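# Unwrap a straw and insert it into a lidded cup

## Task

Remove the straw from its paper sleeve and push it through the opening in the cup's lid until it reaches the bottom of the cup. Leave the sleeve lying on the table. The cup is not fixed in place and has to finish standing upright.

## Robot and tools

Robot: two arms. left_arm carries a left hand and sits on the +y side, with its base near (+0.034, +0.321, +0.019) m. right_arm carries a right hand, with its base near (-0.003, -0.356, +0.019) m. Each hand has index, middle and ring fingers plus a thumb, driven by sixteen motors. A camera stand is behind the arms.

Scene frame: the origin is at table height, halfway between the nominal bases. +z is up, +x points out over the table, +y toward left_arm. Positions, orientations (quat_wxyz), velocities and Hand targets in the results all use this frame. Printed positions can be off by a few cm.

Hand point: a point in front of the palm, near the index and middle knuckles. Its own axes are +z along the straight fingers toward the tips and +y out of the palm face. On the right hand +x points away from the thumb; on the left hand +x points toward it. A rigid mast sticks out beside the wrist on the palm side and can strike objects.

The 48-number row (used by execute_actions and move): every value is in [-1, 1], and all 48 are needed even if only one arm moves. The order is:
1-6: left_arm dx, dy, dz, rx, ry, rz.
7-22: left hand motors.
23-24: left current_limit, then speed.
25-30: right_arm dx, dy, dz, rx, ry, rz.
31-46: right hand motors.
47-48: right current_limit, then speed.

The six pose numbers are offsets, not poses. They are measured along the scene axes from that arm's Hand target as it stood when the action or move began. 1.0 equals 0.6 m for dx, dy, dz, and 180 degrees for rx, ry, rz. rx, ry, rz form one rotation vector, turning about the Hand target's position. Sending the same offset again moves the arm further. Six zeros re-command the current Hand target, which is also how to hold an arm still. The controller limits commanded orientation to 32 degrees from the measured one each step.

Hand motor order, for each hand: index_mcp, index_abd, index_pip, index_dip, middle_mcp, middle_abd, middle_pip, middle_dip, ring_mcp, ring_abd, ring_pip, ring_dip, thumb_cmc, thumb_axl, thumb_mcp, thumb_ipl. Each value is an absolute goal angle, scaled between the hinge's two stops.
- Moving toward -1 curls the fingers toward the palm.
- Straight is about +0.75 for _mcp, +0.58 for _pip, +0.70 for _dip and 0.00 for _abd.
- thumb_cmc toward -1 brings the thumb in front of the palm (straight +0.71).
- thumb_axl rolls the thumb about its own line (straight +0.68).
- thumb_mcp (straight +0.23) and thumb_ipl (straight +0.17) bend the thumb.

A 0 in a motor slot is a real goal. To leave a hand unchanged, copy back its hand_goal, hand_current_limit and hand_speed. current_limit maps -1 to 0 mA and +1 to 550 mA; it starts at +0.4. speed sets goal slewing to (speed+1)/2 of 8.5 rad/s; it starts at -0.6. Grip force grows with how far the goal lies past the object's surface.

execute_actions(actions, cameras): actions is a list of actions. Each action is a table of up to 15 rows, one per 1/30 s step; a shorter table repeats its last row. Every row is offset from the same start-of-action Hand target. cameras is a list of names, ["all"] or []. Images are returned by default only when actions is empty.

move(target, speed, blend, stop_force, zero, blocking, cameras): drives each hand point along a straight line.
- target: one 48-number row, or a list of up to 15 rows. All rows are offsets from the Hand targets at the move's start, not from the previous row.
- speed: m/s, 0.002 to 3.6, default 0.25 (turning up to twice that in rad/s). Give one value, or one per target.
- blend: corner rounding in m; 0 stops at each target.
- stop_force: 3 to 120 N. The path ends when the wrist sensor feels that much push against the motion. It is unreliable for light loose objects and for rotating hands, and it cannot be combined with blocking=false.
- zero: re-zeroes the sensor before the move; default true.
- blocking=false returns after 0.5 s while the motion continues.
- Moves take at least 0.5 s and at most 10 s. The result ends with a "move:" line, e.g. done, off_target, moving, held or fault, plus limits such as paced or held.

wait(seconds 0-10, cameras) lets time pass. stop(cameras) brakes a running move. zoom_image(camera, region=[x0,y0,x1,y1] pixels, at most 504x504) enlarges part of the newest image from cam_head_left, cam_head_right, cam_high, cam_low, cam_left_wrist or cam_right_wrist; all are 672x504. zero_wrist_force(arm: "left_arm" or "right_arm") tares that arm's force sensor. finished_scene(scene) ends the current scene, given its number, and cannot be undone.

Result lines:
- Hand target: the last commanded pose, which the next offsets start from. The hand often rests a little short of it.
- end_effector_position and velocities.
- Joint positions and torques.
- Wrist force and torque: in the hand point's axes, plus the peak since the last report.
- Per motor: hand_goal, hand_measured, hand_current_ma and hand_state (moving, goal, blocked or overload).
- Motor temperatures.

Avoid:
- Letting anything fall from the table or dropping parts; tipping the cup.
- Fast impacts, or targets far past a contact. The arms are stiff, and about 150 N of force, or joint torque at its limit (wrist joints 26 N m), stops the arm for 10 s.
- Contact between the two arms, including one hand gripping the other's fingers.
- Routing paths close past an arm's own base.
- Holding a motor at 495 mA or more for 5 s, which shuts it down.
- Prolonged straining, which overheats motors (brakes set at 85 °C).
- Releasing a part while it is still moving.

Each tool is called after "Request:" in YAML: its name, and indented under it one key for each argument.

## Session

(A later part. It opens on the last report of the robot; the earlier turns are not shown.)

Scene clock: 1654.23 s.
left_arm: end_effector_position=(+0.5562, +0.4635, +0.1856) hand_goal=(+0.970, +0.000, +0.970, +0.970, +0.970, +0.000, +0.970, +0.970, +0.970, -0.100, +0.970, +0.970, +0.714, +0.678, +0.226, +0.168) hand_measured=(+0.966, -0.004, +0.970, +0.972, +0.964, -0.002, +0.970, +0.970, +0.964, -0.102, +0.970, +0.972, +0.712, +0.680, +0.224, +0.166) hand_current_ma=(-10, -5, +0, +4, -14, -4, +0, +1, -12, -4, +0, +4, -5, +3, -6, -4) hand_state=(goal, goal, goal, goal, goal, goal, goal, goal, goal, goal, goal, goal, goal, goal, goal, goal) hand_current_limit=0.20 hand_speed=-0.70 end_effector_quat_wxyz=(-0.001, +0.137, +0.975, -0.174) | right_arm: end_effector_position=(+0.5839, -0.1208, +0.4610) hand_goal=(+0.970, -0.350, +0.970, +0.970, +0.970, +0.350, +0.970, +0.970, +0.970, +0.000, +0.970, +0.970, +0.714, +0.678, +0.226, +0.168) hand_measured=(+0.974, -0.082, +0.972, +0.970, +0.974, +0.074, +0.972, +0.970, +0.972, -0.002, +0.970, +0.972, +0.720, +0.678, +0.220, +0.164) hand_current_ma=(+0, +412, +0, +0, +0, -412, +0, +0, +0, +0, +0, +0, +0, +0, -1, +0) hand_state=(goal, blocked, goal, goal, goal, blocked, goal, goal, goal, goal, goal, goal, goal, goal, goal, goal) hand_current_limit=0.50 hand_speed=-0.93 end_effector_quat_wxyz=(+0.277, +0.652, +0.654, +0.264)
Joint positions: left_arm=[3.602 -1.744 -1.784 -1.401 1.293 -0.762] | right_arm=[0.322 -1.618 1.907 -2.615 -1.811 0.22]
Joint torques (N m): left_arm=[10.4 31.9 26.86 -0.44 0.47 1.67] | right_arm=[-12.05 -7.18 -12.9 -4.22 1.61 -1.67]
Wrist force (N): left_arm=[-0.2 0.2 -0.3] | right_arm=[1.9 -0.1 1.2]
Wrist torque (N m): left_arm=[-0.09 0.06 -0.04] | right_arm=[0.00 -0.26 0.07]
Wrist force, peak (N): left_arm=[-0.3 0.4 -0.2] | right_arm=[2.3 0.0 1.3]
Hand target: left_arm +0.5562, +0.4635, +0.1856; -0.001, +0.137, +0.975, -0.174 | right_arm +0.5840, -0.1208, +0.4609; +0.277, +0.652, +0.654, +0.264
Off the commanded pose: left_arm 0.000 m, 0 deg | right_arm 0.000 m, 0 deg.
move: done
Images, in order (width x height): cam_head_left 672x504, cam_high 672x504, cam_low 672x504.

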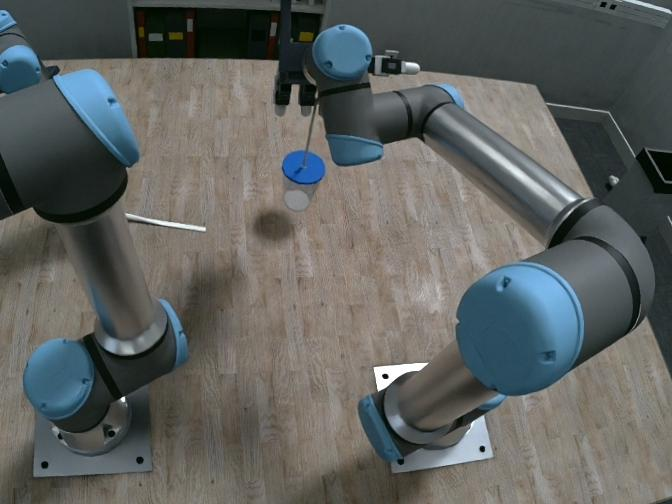

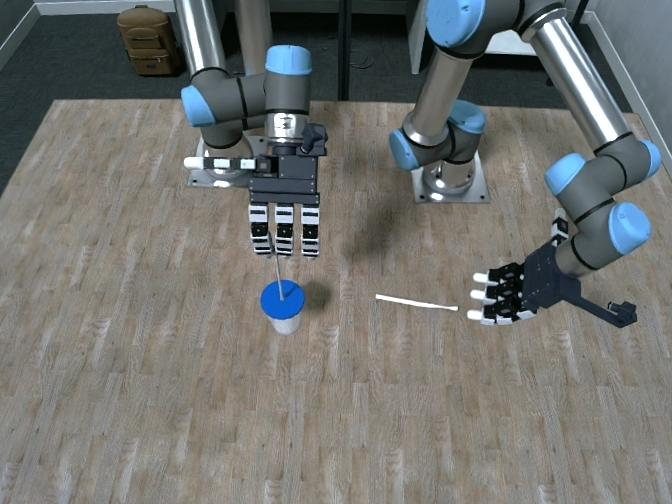

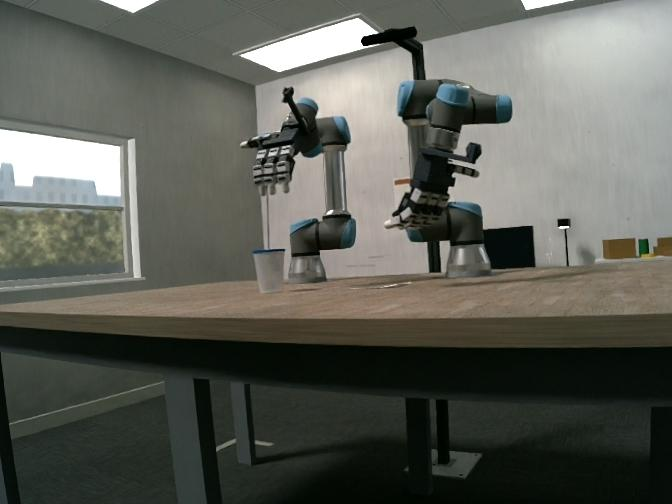

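Request:
move:
  target: [0,0,0,0,0,0,0.97,0,0.97,0.97,0.97,0,0.97,0.97,0.97,-0.1,0.97,0.97,0.714,0.678,0.226,0.168,0.2,-0.7,0.0003,0.001,-0.0217,0,0,0,0.97,-0.35,0.97,0.97,0.97,0.35,0.97,0.97,0.97,0.0,0.97,0.97,0.714,0.678,0.226,0.168,0.5,-0.93]
  speed: 0.02
  stop_force: 3
  cameras: ["cam_high","cam_low","cam_head_left"]

Request:
zoom_image:
  camera: "cam_low"
  region: [240, 180, 300, 300]

Request:
zoom_image:
  camera: "cam_high"
  region: [240, 230, 340, 330]

Request:
zoom_image:
  camera: "cam_head_left"
  region: [260, 100, 360, 200]

Scene clock: 1661.03 s.
left_arm: end_effector_position=(+0.5562, +0.4635, +0.1856) hand_goal=(+0.970, +0.000, +0.970, +0.970, +0.970, +0.000, +0.970, +0.970, +0.970, -0.100, +0.970, +0.970, +0.714, +0.678, +0.226, +0.168) hand_measured=(+0.966, -0.004, +0.970, +0.972, +0.964, -0.002, +0.970, +0.970, +0.964, -0.102, +0.970, +0.972, +0.712, +0.680, +0.224, +0.166) hand_current_ma=(-10, -5, +0, +4, -14, -4, +0, +1, -12, -4, +0, +4, -5, +3, -6, -4) hand_state=(goal, goal, goal, goal, goal, goal, goal, goal, goal, goal, goal, goal, goal, goal, goal, goal) hand_current_limit=0.20 hand_speed=-0.70 end_effector_quat_wxyz=(-0.001, +0.137, +0.975, -0.174) | right_arm: end_effector_position=(+0.5842, -0.1202, +0.4478) hand_goal=(+0.970, -0.350, +0.970, +0.970, +0.970, +0.350, +0.970, +0.970, +0.970, +0.000, +0.970, +0.970, +0.714, +0.678, +0.226, +0.168) hand_measured=(+0.974, -0.082, +0.972, +0.970, +0.974, +0.074, +0.972, +0.970, +0.972, -0.002, +0.970, +0.972, +0.720, +0.678, +0.220, +0.164) hand_current_ma=(+0, +412, +0, +0, +0, -412, +0, +0, +0, +0, +0, +0, +0, +0, -1, +0) hand_state=(goal, blocked, goal, goal, goal, blocked, goal, goal, goal, goal, goal, goal, goal, goal, goal, goal) hand_current_limit=0.50 hand_speed=-0.93 end_effector_quat_wxyz=(+0.277, +0.652, +0.654, +0.264)
Joint positions: left_arm=[3.602 -1.744 -1.784 -1.401 1.293 -0.762] | right_arm=[0.323 -1.607 1.931 -2.65 -1.812 0.221]
Joint torques (N m): left_arm=[10.6 29.74 27.76 -0.36 0.39 1.77] | right_arm=[10.81 -6.25 -11.34 -4.5 -2 1.56]
Wrist force (N): left_arm=[-0.1 0.2 -0.2] | right_arm=[2.3 -0.1 1.0]
Wrist torque (N m): left_arm=[-0.10 0.06 -0.03] | right_arm=[0.04 -0.30 0.03]
Wrist force, peak (N): left_arm=[-0.3 0.4 -0.1] | right_arm=[2.2 0.2 1.4]
Hand target: left_arm +0.5562, +0.4635, +0.1856; -0.001, +0.137, +0.975, -0.174 | right_arm +0.5842, -0.1202, +0.4478; +0.277, +0.652, +0.654, +0.264
Off the commanded pose: left_arm 0.000 m, 0 deg | right_arm 0.000 m, 0 deg.
move: done
Images, in order (width x height): cam_head_left 672x504, cam_high 672x504, cam_low 672x504.

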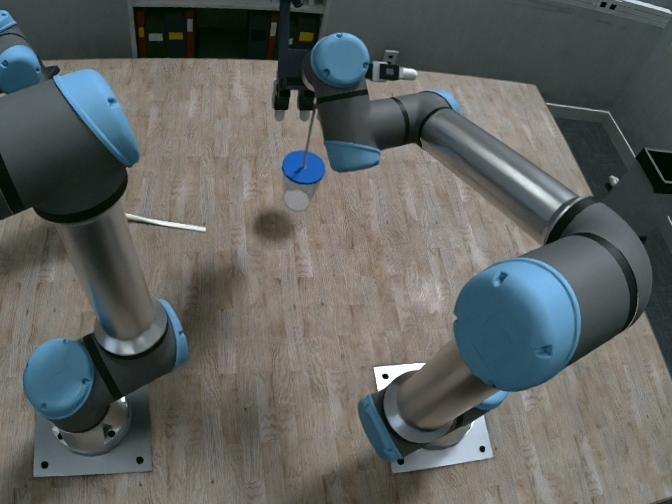

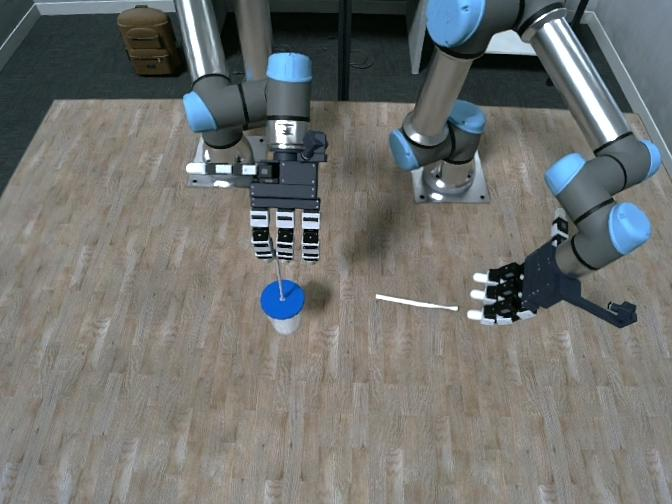

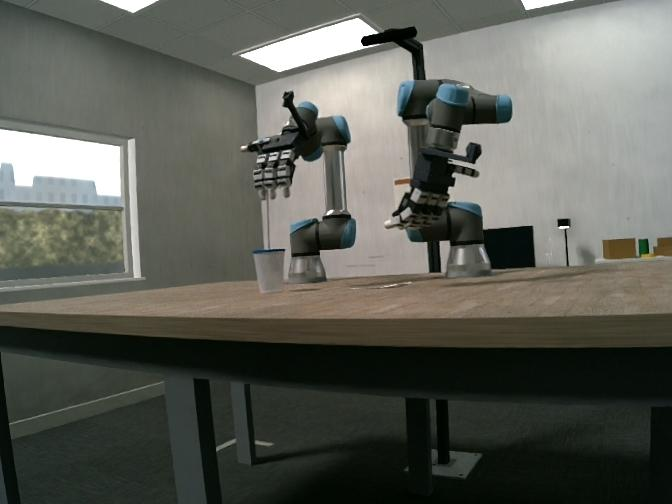

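Scaled by 4.200 from the camera's 672x504 image, which has a finer 960x720 frame.

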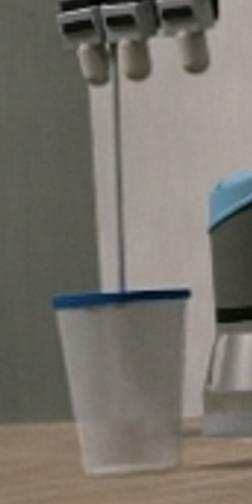

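Scaled by 5.040 from the camera's 672x504 image, which has a finer 960x720 frame.

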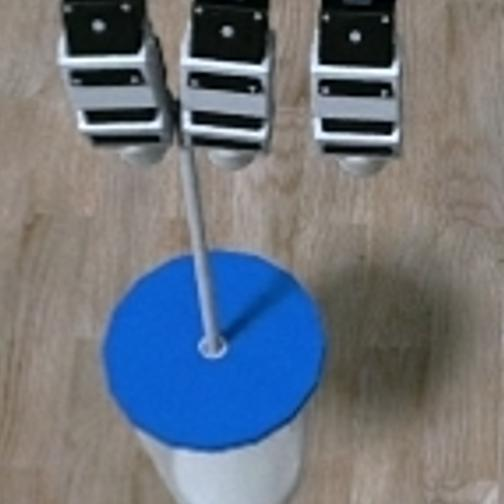

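Scaled by 5.040 from the camera's 672x504 image, which has a finer 960x720 frame.

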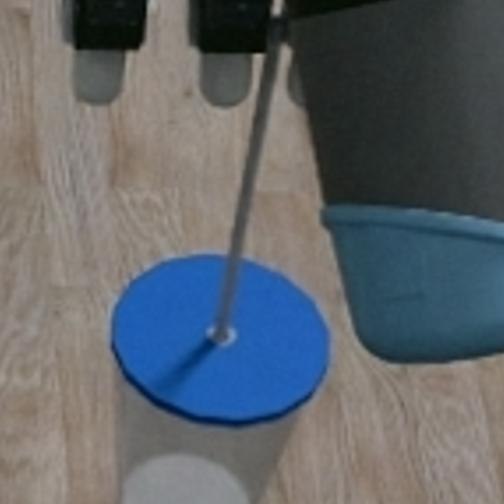

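Request:
move:
  target: [0,0,0,0,0,0,0.97,0,0.97,0.97,0.97,0,0.97,0.97,0.97,-0.1,0.97,0.97,0.714,0.678,0.226,0.168,0.2,-0.7,0,0,-0.08,0,0,0,0.97,-0.35,0.97,0.97,0.97,0.35,0.97,0.97,0.97,0.0,0.97,0.97,0.714,0.678,0.226,0.168,0.5,-0.93]
  speed: 0.03
  stop_force: 3
  cameras: ["cam_high","cam_low","cam_head_left"]

Request:
zoom_image:
  camera: "cam_low"
  region: [230, 180, 310, 300]

Request:
zoom_image:
  camera: "cam_high"
  region: [240, 230, 340, 330]

Request:
zoom_image:
  camera: "cam_head_left"
  region: [260, 120, 360, 220]

Scene clock: 1670.90 s.
left_arm: end_effector_position=(+0.5562, +0.4635, +0.1856) hand_goal=(+0.970, +0.000, +0.970, +0.970, +0.970, +0.000, +0.970, +0.970, +0.970, -0.100, +0.970, +0.970, +0.714, +0.678, +0.226, +0.168) hand_measured=(+0.966, -0.004, +0.970, +0.972, +0.964, -0.002, +0.970, +0.970, +0.964, -0.102, +0.970, +0.972, +0.712, +0.680, +0.224, +0.166) hand_current_ma=(-10, -5, +0, +4, -14, -4, +0, +1, -12, -4, +0, +4, -5, +3, -6, -4) hand_state=(goal, goal, goal, goal, goal, goal, goal, goal, goal, goal, goal, goal, goal, goal, goal, goal) hand_current_limit=0.20 hand_speed=-0.70 end_effector_quat_wxyz=(-0.001, +0.137, +0.975, -0.174) | right_arm: end_effector_position=(+0.5842, -0.1202, +0.3998) hand_goal=(+0.970, -0.350, +0.970, +0.970, +0.970, +0.350, +0.970, +0.970, +0.970, +0.000, +0.970, +0.970, +0.714, +0.678, +0.226, +0.168) hand_measured=(+0.974, -0.082, +0.972, +0.970, +0.974, +0.074, +0.972, +0.970, +0.972, -0.002, +0.970, +0.972, +0.720, +0.678, +0.220, +0.164) hand_current_ma=(+0, +412, +0, +0, +0, -412, +0, +0, +0, +0, +0, +0, +0, +0, -1, +0) hand_state=(goal, blocked, goal, goal, goal, blocked, goal, goal, goal, goal, goal, goal, goal, goal, goal, goal) hand_current_limit=0.50 hand_speed=-0.93 end_effector_quat_wxyz=(+0.277, +0.652, +0.654, +0.264)
Joint positions: left_arm=[3.602 -1.744 -1.784 -1.401 1.293 -0.762] | right_arm=[0.323 -1.56 2.018 -2.784 -1.812 0.221]
Joint torques (N m): left_arm=[10.92 28.08 26.21 -0.48 0.11 1.81] | right_arm=[7.11 -7.57 -10.76 -4.59 -1.68 -1.21]
Wrist force (N): left_arm=[0.0 0.2 -0.2] | right_arm=[2.2 -0.2 1.2]
Wrist torque (N m): left_arm=[-0.10 0.05 -0.02] | right_arm=[0.01 -0.31 0.00]
Wrist force, peak (N): left_arm=[-0.2 0.5 -0.1] | right_arm=[2.4 -0.2 1.1]
Hand target: left_arm +0.5562, +0.4635, +0.1856; -0.001, +0.137, +0.975, -0.174 | right_arm +0.5842, -0.1202, +0.3998; +0.277, +0.652, +0.654, +0.264
Off the commanded pose: left_arm 0.000 m, 0 deg | right_arm 0.000 m, 0 deg.
move: done
Images, in order (width x height): cam_head_left 672x504, cam_high 672x504, cam_low 672x504.

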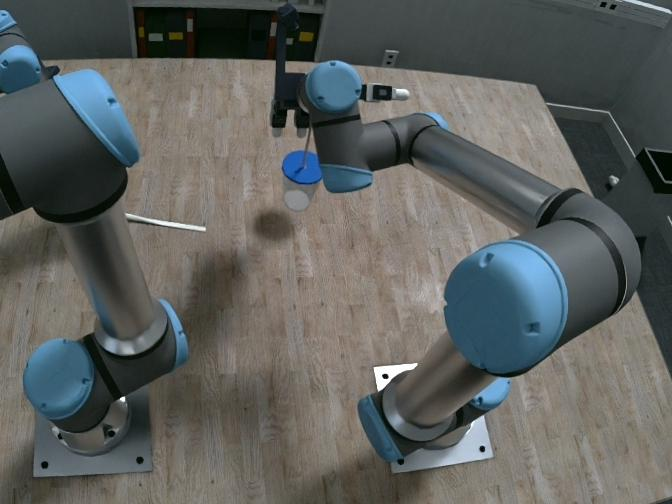

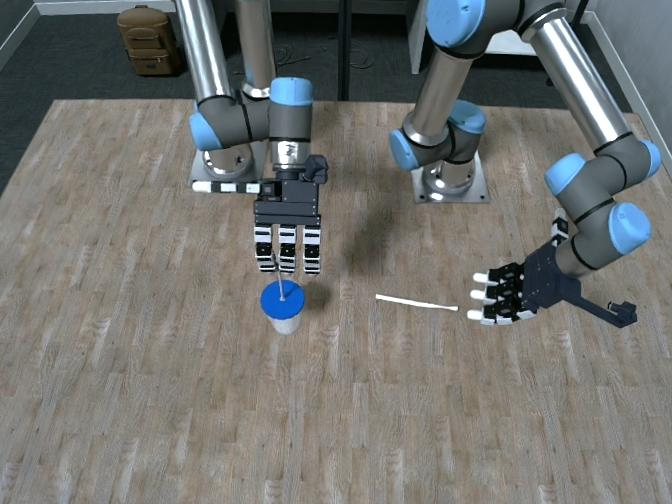

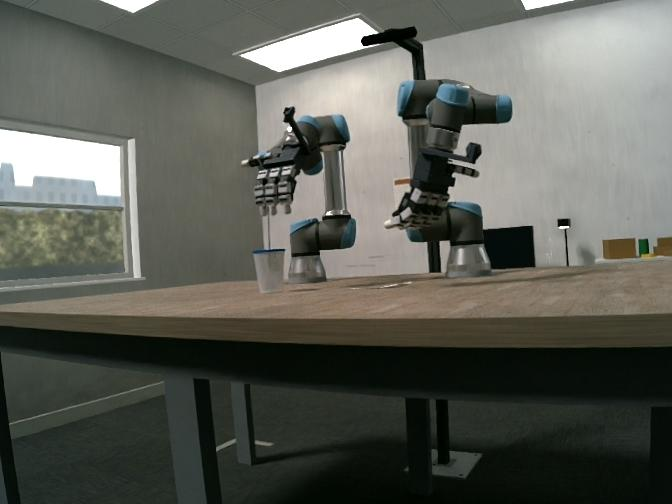

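Scaled by 4.200 from the camera's 672x504 image, which has a finer 960x720 frame.

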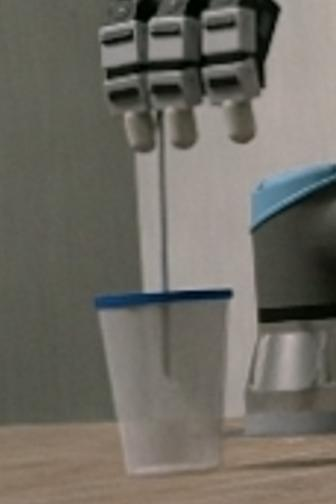

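Scaled by 5.040 from the camera's 672x504 image, which has a finer 960x720 frame.

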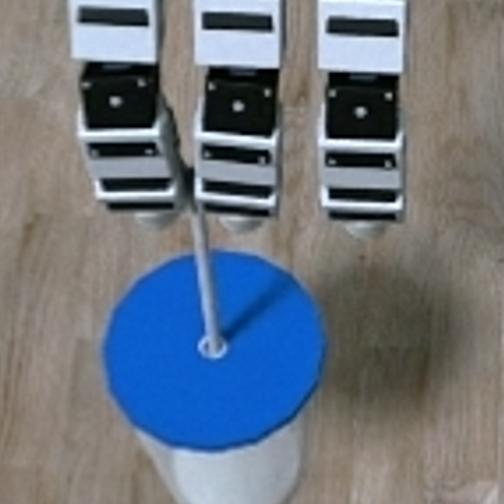

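Scaled by 5.040 from the camera's 672x504 image, which has a finer 960x720 frame.

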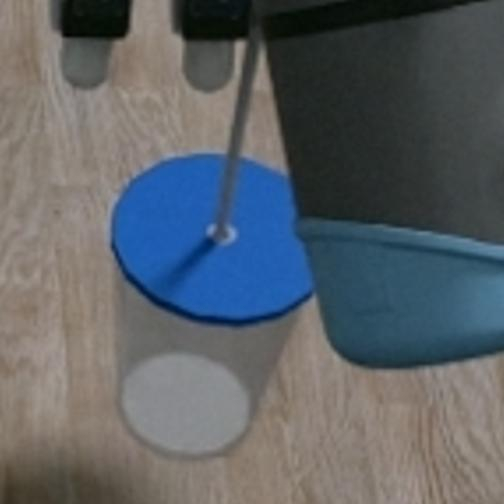

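Request:
move:
  target: [0,0,0,0,0,0,0.97,0,0.97,0.97,0.97,0,0.97,0.97,0.97,-0.1,0.97,0.97,0.714,0.678,0.226,0.168,0.2,-0.7,0,0,-0.08,0,0,0,0.97,-0.35,0.97,0.97,0.97,0.35,0.97,0.97,0.97,0.0,0.97,0.97,0.714,0.678,0.226,0.168,0.5,-0.93]
  speed: 0.03
  stop_force: 3
  cameras: ["cam_high","cam_low"]

Request:
zoom_image:
  camera: "cam_low"
  region: [230, 190, 310, 300]

Request:
zoom_image:
  camera: "cam_high"
  region: [240, 250, 340, 350]

Scene clock: 1678.33 s.
left_arm: end_effector_position=(+0.5562, +0.4635, +0.1856) hand_goal=(+0.970, +0.000, +0.970, +0.970, +0.970, +0.000, +0.970, +0.970, +0.970, -0.100, +0.970, +0.970, +0.714, +0.678, +0.226, +0.168) hand_measured=(+0.966, -0.004, +0.970, +0.972, +0.964, -0.002, +0.970, +0.970, +0.964, -0.102, +0.970, +0.972, +0.712, +0.680, +0.224, +0.166) hand_current_ma=(-10, -5, +0, +4, -14, -4, +0, +1, -12, -4, +0, +4, -5, +3, -6, -4) hand_state=(goal, goal, goal, goal, goal, goal, goal, goal, goal, goal, goal, goal, goal, goal, goal, goal) hand_current_limit=0.20 hand_speed=-0.70 end_effector_quat_wxyz=(-0.001, +0.137, +0.975, -0.174) | right_arm: end_effector_position=(+0.5842, -0.1202, +0.3518) hand_goal=(+0.970, -0.350, +0.970, +0.970, +0.970, +0.350, +0.970, +0.970, +0.970, +0.000, +0.970, +0.970, +0.714, +0.678, +0.226, +0.168) hand_measured=(+0.972, -0.082, +0.972, +0.970, +0.974, +0.074, +0.972, +0.970, +0.972, -0.002, +0.970, +0.972, +0.720, +0.678, +0.220, +0.164) hand_current_ma=(+0, +412, +0, +0, +0, -412, +0, +0, +0, +0, +0, +0, +0, +0, -1, +0) hand_state=(goal, blocked, goal, goal, goal, blocked, goal, goal, goal, goal, goal, goal, goal, goal, goal, goal) hand_current_limit=0.50 hand_speed=-0.93 end_effector_quat_wxyz=(+0.277, +0.652, +0.654, +0.264)
Joint positions: left_arm=[3.602 -1.744 -1.784 -1.401 1.293 -0.762] | right_arm=[0.323 -1.496 2.092 -2.922 -1.812 0.221]
Joint torques (N m): left_arm=[10.93 26.54 26.88 -0.21 0.03 1.75] | right_arm=[-8.84 -9.22 -8.97 -4.61 -0.6 -1.21]
Wrist force (N): left_arm=[-0.1 -0.1 -0.3] | right_arm=[2.0 -0.2 1.3]
Wrist torque (N m): left_arm=[-0.11 0.06 -0.02] | right_arm=[-0.05 -0.32 -0.05]
Wrist force, peak (N): left_arm=[-0.3 0.5 -0.2] | right_arm=[2.4 -0.4 1.1]
Hand target: left_arm +0.5562, +0.4635, +0.1856; -0.001, +0.137, +0.975, -0.174 | right_arm +0.5842, -0.1202, +0.3518; +0.277, +0.652, +0.654, +0.264
Off the commanded pose: left_arm 0.000 m, 0 deg | right_arm 0.000 m, 0 deg.
move: done
Images, in order (width x height): cam_high 672x504, cam_low 672x504.

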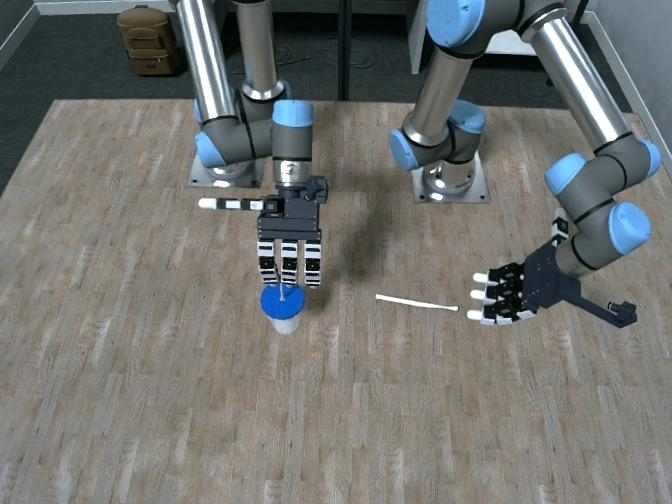

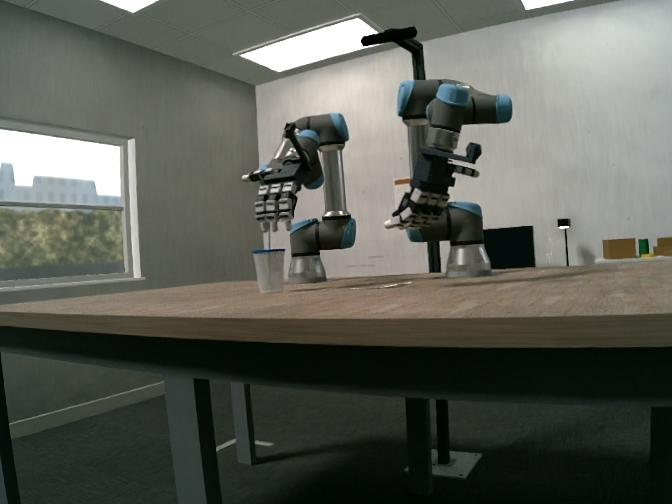

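Scaled by 4.582 from the camera's 672x504 image, which has a finer 960x720 frame.

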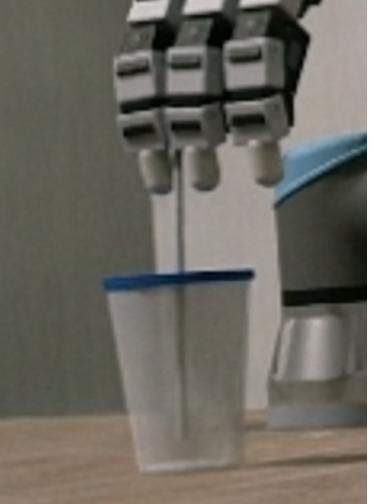

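Scaled by 5.040 from the camera's 672x504 image, which has a finer 960x720 frame.

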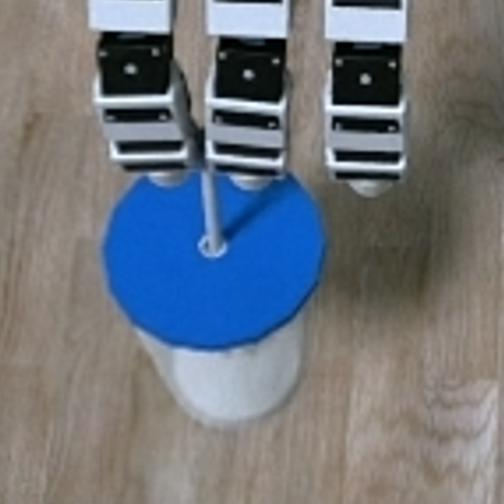

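Request:
move:
  target: [0,0,0,0,0,0,0.97,0,0.97,0.97,0.97,0,0.97,0.97,0.97,-0.1,0.97,0.97,0.714,0.678,0.226,0.168,0.2,-0.7,0,0,-0.04,0,0,0,0.97,-0.35,0.97,0.97,0.97,0.35,0.97,0.97,0.97,0.0,0.97,0.97,0.714,0.678,0.226,0.168,0.5,-0.93]
  speed: 0.012
  stop_force: 3
  cameras: ["cam_high","cam_low"]

Request:
zoom_image:
  camera: "cam_low"
  region: [230, 190, 310, 300]

Request:
zoom_image:
  camera: "cam_high"
  region: [240, 250, 340, 350]

Scene clock: 1685.43 s.
left_arm: end_effector_position=(+0.5562, +0.4635, +0.1856) hand_goal=(+0.970, +0.000, +0.970, +0.970, +0.970, +0.000, +0.970, +0.970, +0.970, -0.100, +0.970, +0.970, +0.714, +0.678, +0.226, +0.168) hand_measured=(+0.966, -0.004, +0.970, +0.972, +0.964, -0.002, +0.970, +0.970, +0.964, -0.102, +0.970, +0.972, +0.712, +0.680, +0.224, +0.166) hand_current_ma=(-10, -5, +0, +4, -14, -4, +0, +1, -12, -4, +0, +4, -5, +3, -6, -4) hand_state=(goal, goal, goal, goal, goal, goal, goal, goal, goal, goal, goal, goal, goal, goal, goal, goal) hand_current_limit=0.20 hand_speed=-0.70 end_effector_quat_wxyz=(-0.001, +0.137, +0.975, -0.174) | right_arm: end_effector_position=(+0.5842, -0.1202, +0.3350) hand_goal=(+0.970, -0.350, +0.970, +0.970, +0.970, +0.350, +0.970, +0.970, +0.970, +0.000, +0.970, +0.970, +0.714, +0.678, +0.226, +0.168) hand_measured=(+0.968, -0.082, +0.974, +0.972, +0.972, +0.074, +0.974, +0.972, +0.972, -0.002, +0.970, +0.972, +0.720, +0.678, +0.220, +0.164) hand_current_ma=(+0, +413, +0, +0, +0, -412, +0, +0, +0, +0, +0, +0, +0, +0, -1, +0) hand_state=(goal, blocked, goal, goal, goal, blocked, goal, goal, goal, goal, goal, goal, goal, goal, goal, goal) hand_current_limit=0.50 hand_speed=-0.93 end_effector_quat_wxyz=(+0.277, +0.652, +0.654, +0.264)
Joint positions: left_arm=[3.602 -1.744 -1.784 -1.401 1.293 -0.762] | right_arm=[0.323 -1.47 2.115 -2.971 -1.812 0.221]
Joint torques (N m): left_arm=[10.09 24.95 27.81 -0.66 0.01 1.7] | right_arm=[-7.92 -36.46 -31.37 -1.02 -0.25 1.3]
Wrist force (N): left_arm=[-0.1 0.2 -0.1] | right_arm=[2.2 -0.3 1.3]
Wrist torque (N m): left_arm=[-0.09 0.06 -0.03] | right_arm=[-0.07 -0.34 -0.03]
Wrist force, peak (N): left_arm=[-0.3 0.3 -0.4] | right_arm=[2.2 4.6 -2.7]
Hand target: left_arm +0.5562, +0.4635, +0.1856; -0.001, +0.137, +0.975, -0.174 | right_arm +0.5842, -0.1202, +0.3350; +0.277, +0.652, +0.654, +0.264 (not the last commanded pose)
Off the commanded pose: left_arm 0.000 m, 0 deg | right_arm 0.007 m, 0 deg.
move: contact (right_arm)
Images, in order (width x height): cam_high 672x504, cam_low 672x504.

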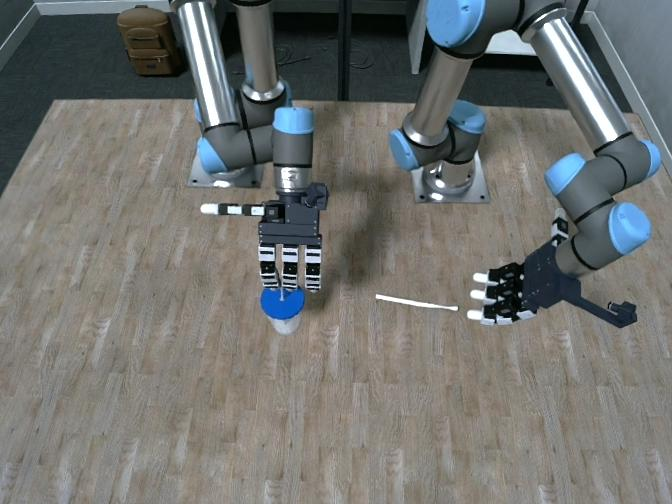

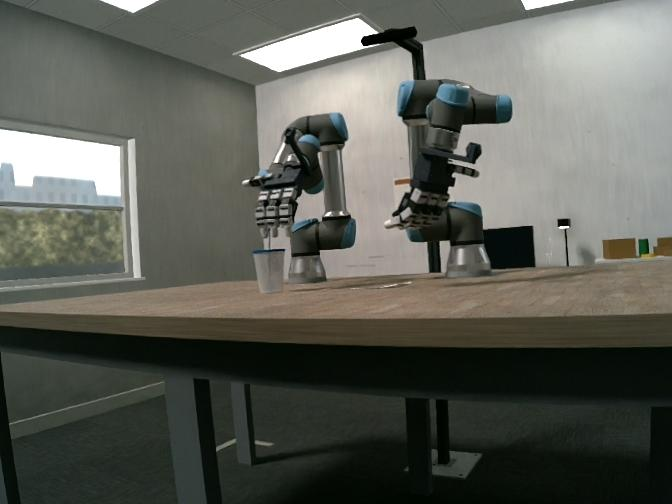

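Scaled by 4.582 from the camera's 672x504 image, which has a finer 960x720 frame.

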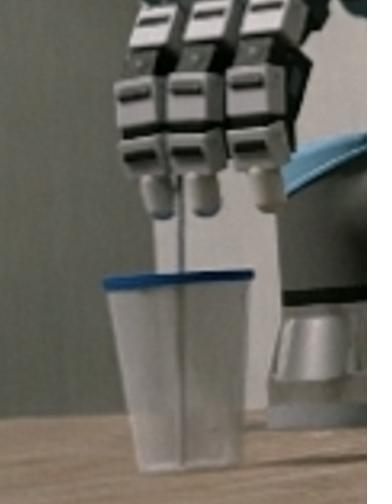

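Scaled by 5.040 from the camera's 672x504 image, which has a finer 960x720 frame.

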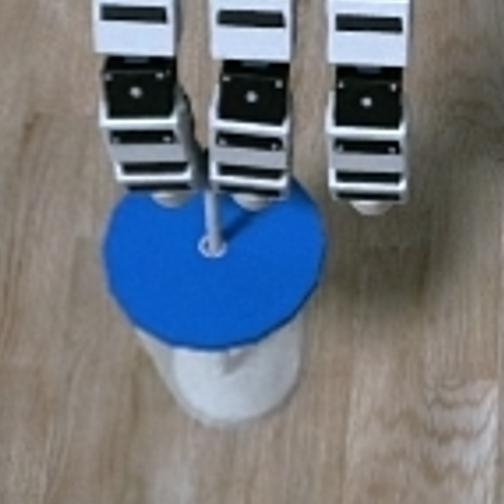

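Request:
move:
  target: [0,0,0,0,0,0,0.97,0,0.97,0.97,0.97,0,0.97,0.97,0.97,-0.1,0.97,0.97,0.714,0.678,0.226,0.168,0.2,-0.7,0,0,0,0,0,0,0.97,0.1,0.97,0.97,0.97,-0.1,0.97,0.97,0.97,-0.1,0.97,0.97,0.714,0.678,0.226,0.168,0.2,-0.93]
  cameras: ["cam_high","cam_low"]

Request:
zoom_image:
  camera: "cam_low"
  region: [230, 190, 310, 300]

Request:
zoom_image:
  camera: "cam_high"
  region: [240, 250, 340, 350]

Scene clock: 1691.90 s.
left_arm: end_effector_position=(+0.5562, +0.4635, +0.1856) hand_goal=(+0.970, +0.000, +0.970, +0.970, +0.970, +0.000, +0.970, +0.970, +0.970, -0.100, +0.970, +0.970, +0.714, +0.678, +0.226, +0.168) hand_measured=(+0.966, -0.004, +0.970, +0.972, +0.964, -0.002, +0.970, +0.970, +0.964, -0.102, +0.970, +0.972, +0.712, +0.680, +0.224, +0.166) hand_current_ma=(-10, -5, +0, +4, -14, -4, +0, +1, -12, -4, +0, +4, -5, +3, -6, -4) hand_state=(goal, goal, goal, goal, goal, goal, goal, goal, goal, goal, goal, goal, goal, goal, goal, goal) hand_current_limit=0.20 hand_speed=-0.70 end_effector_quat_wxyz=(-0.001, +0.137, +0.975, -0.174) | right_arm: end_effector_position=(+0.5842, -0.1202, +0.3350) hand_goal=(+0.970, +0.100, +0.970, +0.970, +0.970, -0.100, +0.970, +0.970, +0.970, -0.100, +0.970, +0.970, +0.714, +0.678, +0.226, +0.168) hand_measured=(+0.970, +0.096, +0.972, +0.972, +0.972, -0.096, +0.972, +0.972, +0.972, -0.096, +0.970, +0.972, +0.720, +0.678, +0.220, +0.164) hand_current_ma=(+0, +0, +0, +0, +0, +0, +0, +0, +0, +0, +0, +0, +0, +0, -1, +0) hand_state=(goal, goal, goal, goal, goal, goal, goal, goal, goal, goal, goal, goal, goal, goal, goal, goal) hand_current_limit=0.20 hand_speed=-0.93 end_effector_quat_wxyz=(+0.277, +0.652, +0.654, +0.264)
Joint positions: left_arm=[3.602 -1.744 -1.784 -1.401 1.293 -0.762] | right_arm=[0.323 -1.47 2.115 -2.971 -1.812 0.221]
Joint torques (N m): left_arm=[11.43 25.1 27.46 -0.18 -0.2 1.85] | right_arm=[-8.45 -36.19 -31.04 -0.97 0.01 1.32]
Wrist force (N): left_arm=[-0.1 0.1 -0.1] | right_arm=[2.2 -0.1 1.1]
Wrist torque (N m): left_arm=[-0.11 0.06 -0.03] | right_arm=[-0.04 -0.31 -0.01]
Wrist force, peak (N): left_arm=[-0.4 0.1 -0.3] | right_arm=[2.7 -0.1 1.6]
Hand target: left_arm +0.5562, +0.4635, +0.1856; -0.001, +0.137, +0.975, -0.174 | right_arm +0.5842, -0.1202, +0.3350; +0.277, +0.652, +0.654, +0.264
Off the commanded pose: left_arm 0.000 m, 0 deg | right_arm 0.000 m, 0 deg.
move: done
Images, in order (width x height): cam_high 672x504, cam_low 672x504.

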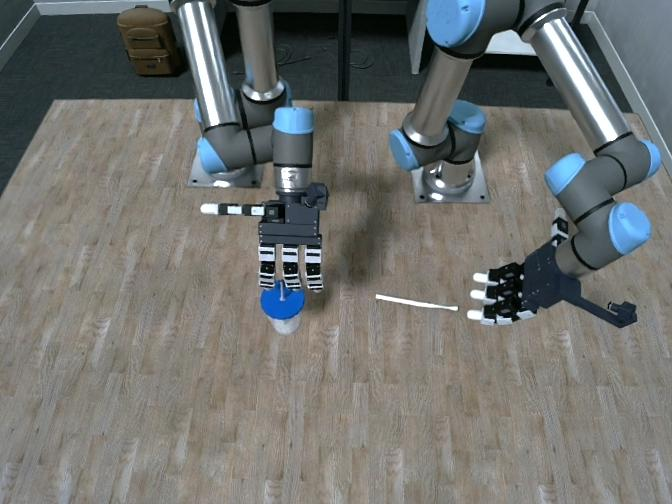

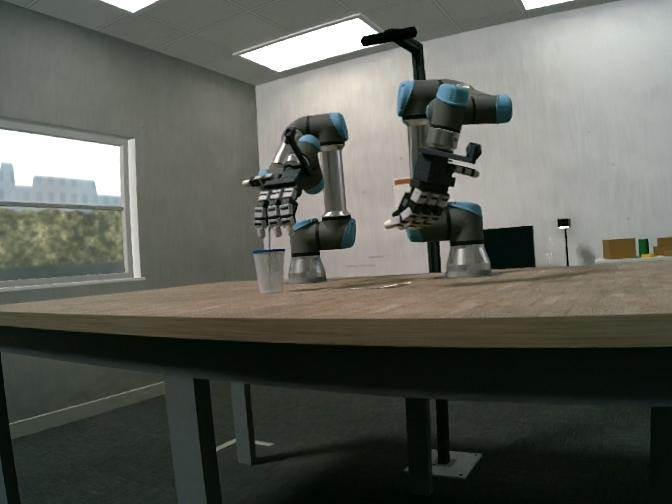

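Scaled by 4.582 from the camera's 672x504 image, which has a finer 960x720 frame.

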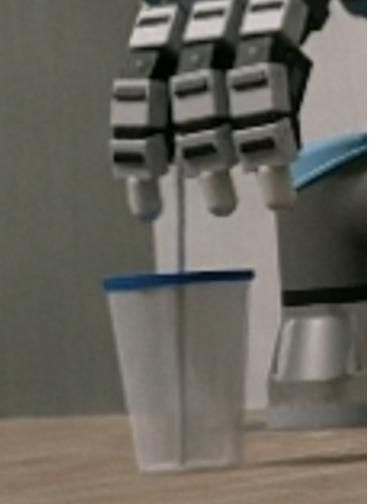

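Scaled by 5.040 from the camera's 672x504 image, which has a finer 960x720 frame.

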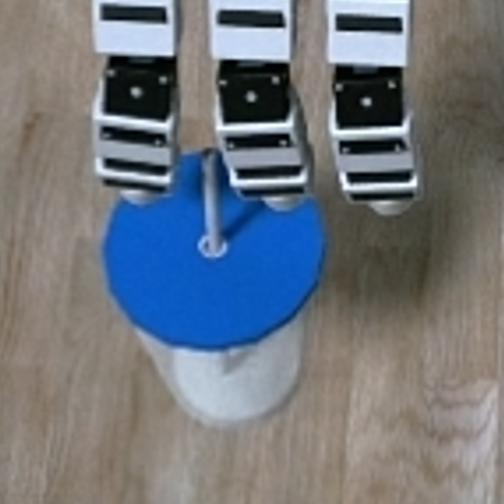

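Request:
move:
  target:
    - [0,0,0,0,0,0,0.97,0,0.97,0.97,0.97,0,0.97,0.97,0.97,-0.1,0.97,0.97,0.714,0.678,0.226,0.168,0.2,-0.7,0,0,0.1,0,0,0,0.97,0.1,0.97,0.97,0.97,-0.1,0.97,0.97,0.97,-0.1,0.97,0.97,0.714,0.678,0.226,0.168,0.2,-0.93]
    - [0,0,0,0,0,0,0.97,0,0.97,0.97,0.97,0,0.97,0.97,0.97,-0.1,0.97,0.97,0.714,0.678,0.226,0.168,0.2,-0.7,-0.1,-0.1,0.2,0,0,0,0.97,0.1,0.97,0.97,0.97,-0.1,0.97,0.97,0.97,-0.1,0.97,0.97,0.714,0.678,0.226,0.168,0.2,-0.93]
  speed: [0.04, 0.12]
  blend: [0.01, 0]
  cameras: ["cam_high","cam_low"]

Request:
zoom_image:
  camera: "cam_low"
  region: [230, 190, 310, 300]

Request:
zoom_image:
  camera: "cam_high"
  region: [240, 250, 340, 350]

Request:
zoom_image:
  camera: "cam_high"
  region: [360, 260, 480, 340]

Scene clock: 1700.63 s.
left_arm: end_effector_position=(+0.5562, +0.4635, +0.1856) hand_goal=(+0.970, +0.000, +0.970, +0.970, +0.970, +0.000, +0.970, +0.970, +0.970, -0.100, +0.970, +0.970, +0.714, +0.678, +0.226, +0.168) hand_measured=(+0.966, -0.004, +0.970, +0.972, +0.964, -0.002, +0.970, +0.970, +0.964, -0.102, +0.970, +0.972, +0.712, +0.680, +0.224, +0.166) hand_current_ma=(-10, -5, +0, +4, -14, -4, +0, +1, -12, -4, +0, +4, -5, +3, -6, -4) hand_state=(goal, goal, goal, goal, goal, goal, goal, goal, goal, goal, goal, goal, goal, goal, goal, goal) hand_current_limit=0.20 hand_speed=-0.70 end_effector_quat_wxyz=(-0.001, +0.137, +0.975, -0.174) | right_arm: end_effector_position=(+0.5243, -0.1801, +0.4549) hand_goal=(+0.970, +0.100, +0.970, +0.970, +0.970, -0.100, +0.970, +0.970, +0.970, -0.100, +0.970, +0.970, +0.714, +0.678, +0.226, +0.168) hand_measured=(+0.970, +0.096, +0.972, +0.972, +0.972, -0.096, +0.972, +0.972, +0.972, -0.098, +0.970, +0.972, +0.720, +0.678, +0.220, +0.164) hand_current_ma=(+0, +0, +0, +0, +0, +0, +0, +0, +0, +0, +0, +0, +0, +0, -1, +0) hand_state=(goal, goal, goal, goal, goal, goal, goal, goal, goal, goal, goal, goal, goal, goal, goal, goal) hand_current_limit=0.20 hand_speed=-0.93 end_effector_quat_wxyz=(+0.278, +0.652, +0.654, +0.264)
Joint positions: left_arm=[3.602 -1.744 -1.784 -1.401 1.293 -0.762] | right_arm=[0.214 -1.829 2.101 -2.614 -1.736 0.14]
Joint torques (N m): left_arm=[10.98 24.53 27.37 -0.24 -0.19 1.37] | right_arm=[-11.85 -24.97 -12.24 -1.07 1.82 -1.74]
Wrist force (N): left_arm=[-0.3 0.2 -0.3] | right_arm=[1.7 0.5 1.2]
Wrist torque (N m): left_arm=[-0.08 0.08 -0.05] | right_arm=[0.06 -0.31 0.04]
Wrist force, peak (N): left_arm=[-0.4 0.4 -0.2] | right_arm=[2.7 0.0 1.3]
Hand target: left_arm +0.5562, +0.4635, +0.1856; -0.001, +0.137, +0.975, -0.174 | right_arm +0.5242, -0.1802, +0.4550; +0.277, +0.652, +0.654, +0.264
Off the commanded pose: left_arm 0.000 m, 0 deg | right_arm 0.000 m, 0 deg.
move: done
Images, in order (width x height): cam_high 672x504, cam_low 672x504.

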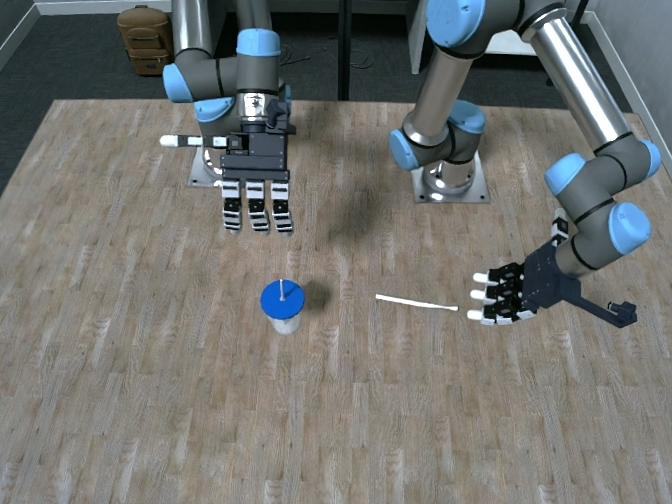

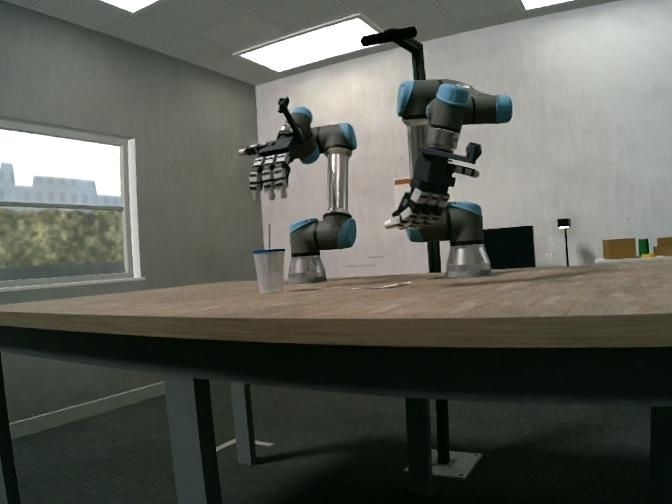

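Scaled by 4.582 from the camera's 672x504 image, which has a finer 960x720 frame.

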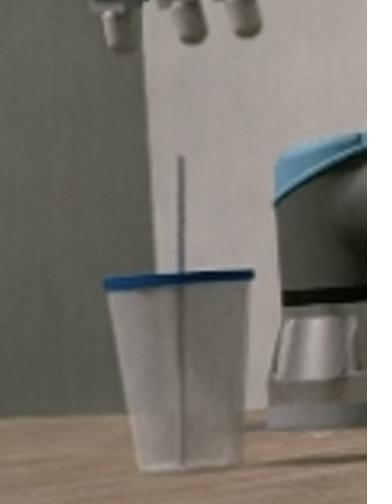

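Scaled by 5.040 from the camera's 672x504 image, which has a finer 960x720 frame.

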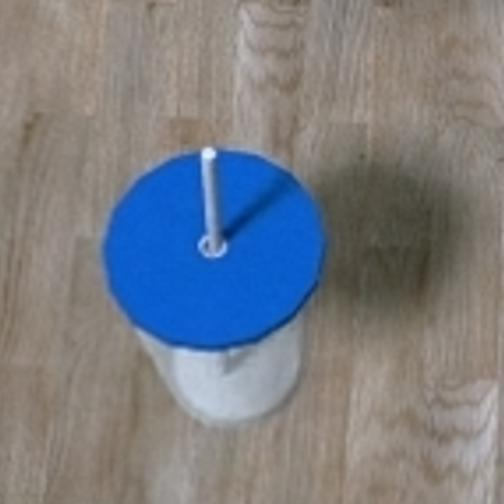

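Scaled by 4.200 from the camera's 672x504 image, which has a finer 960x720 frame.

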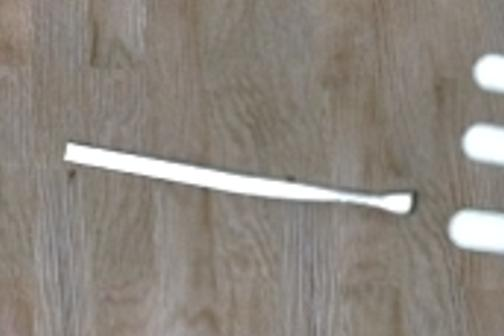

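Done for scene 1.

Request:
finished_scene:
  scene: 1

The scene is finished: the task was done.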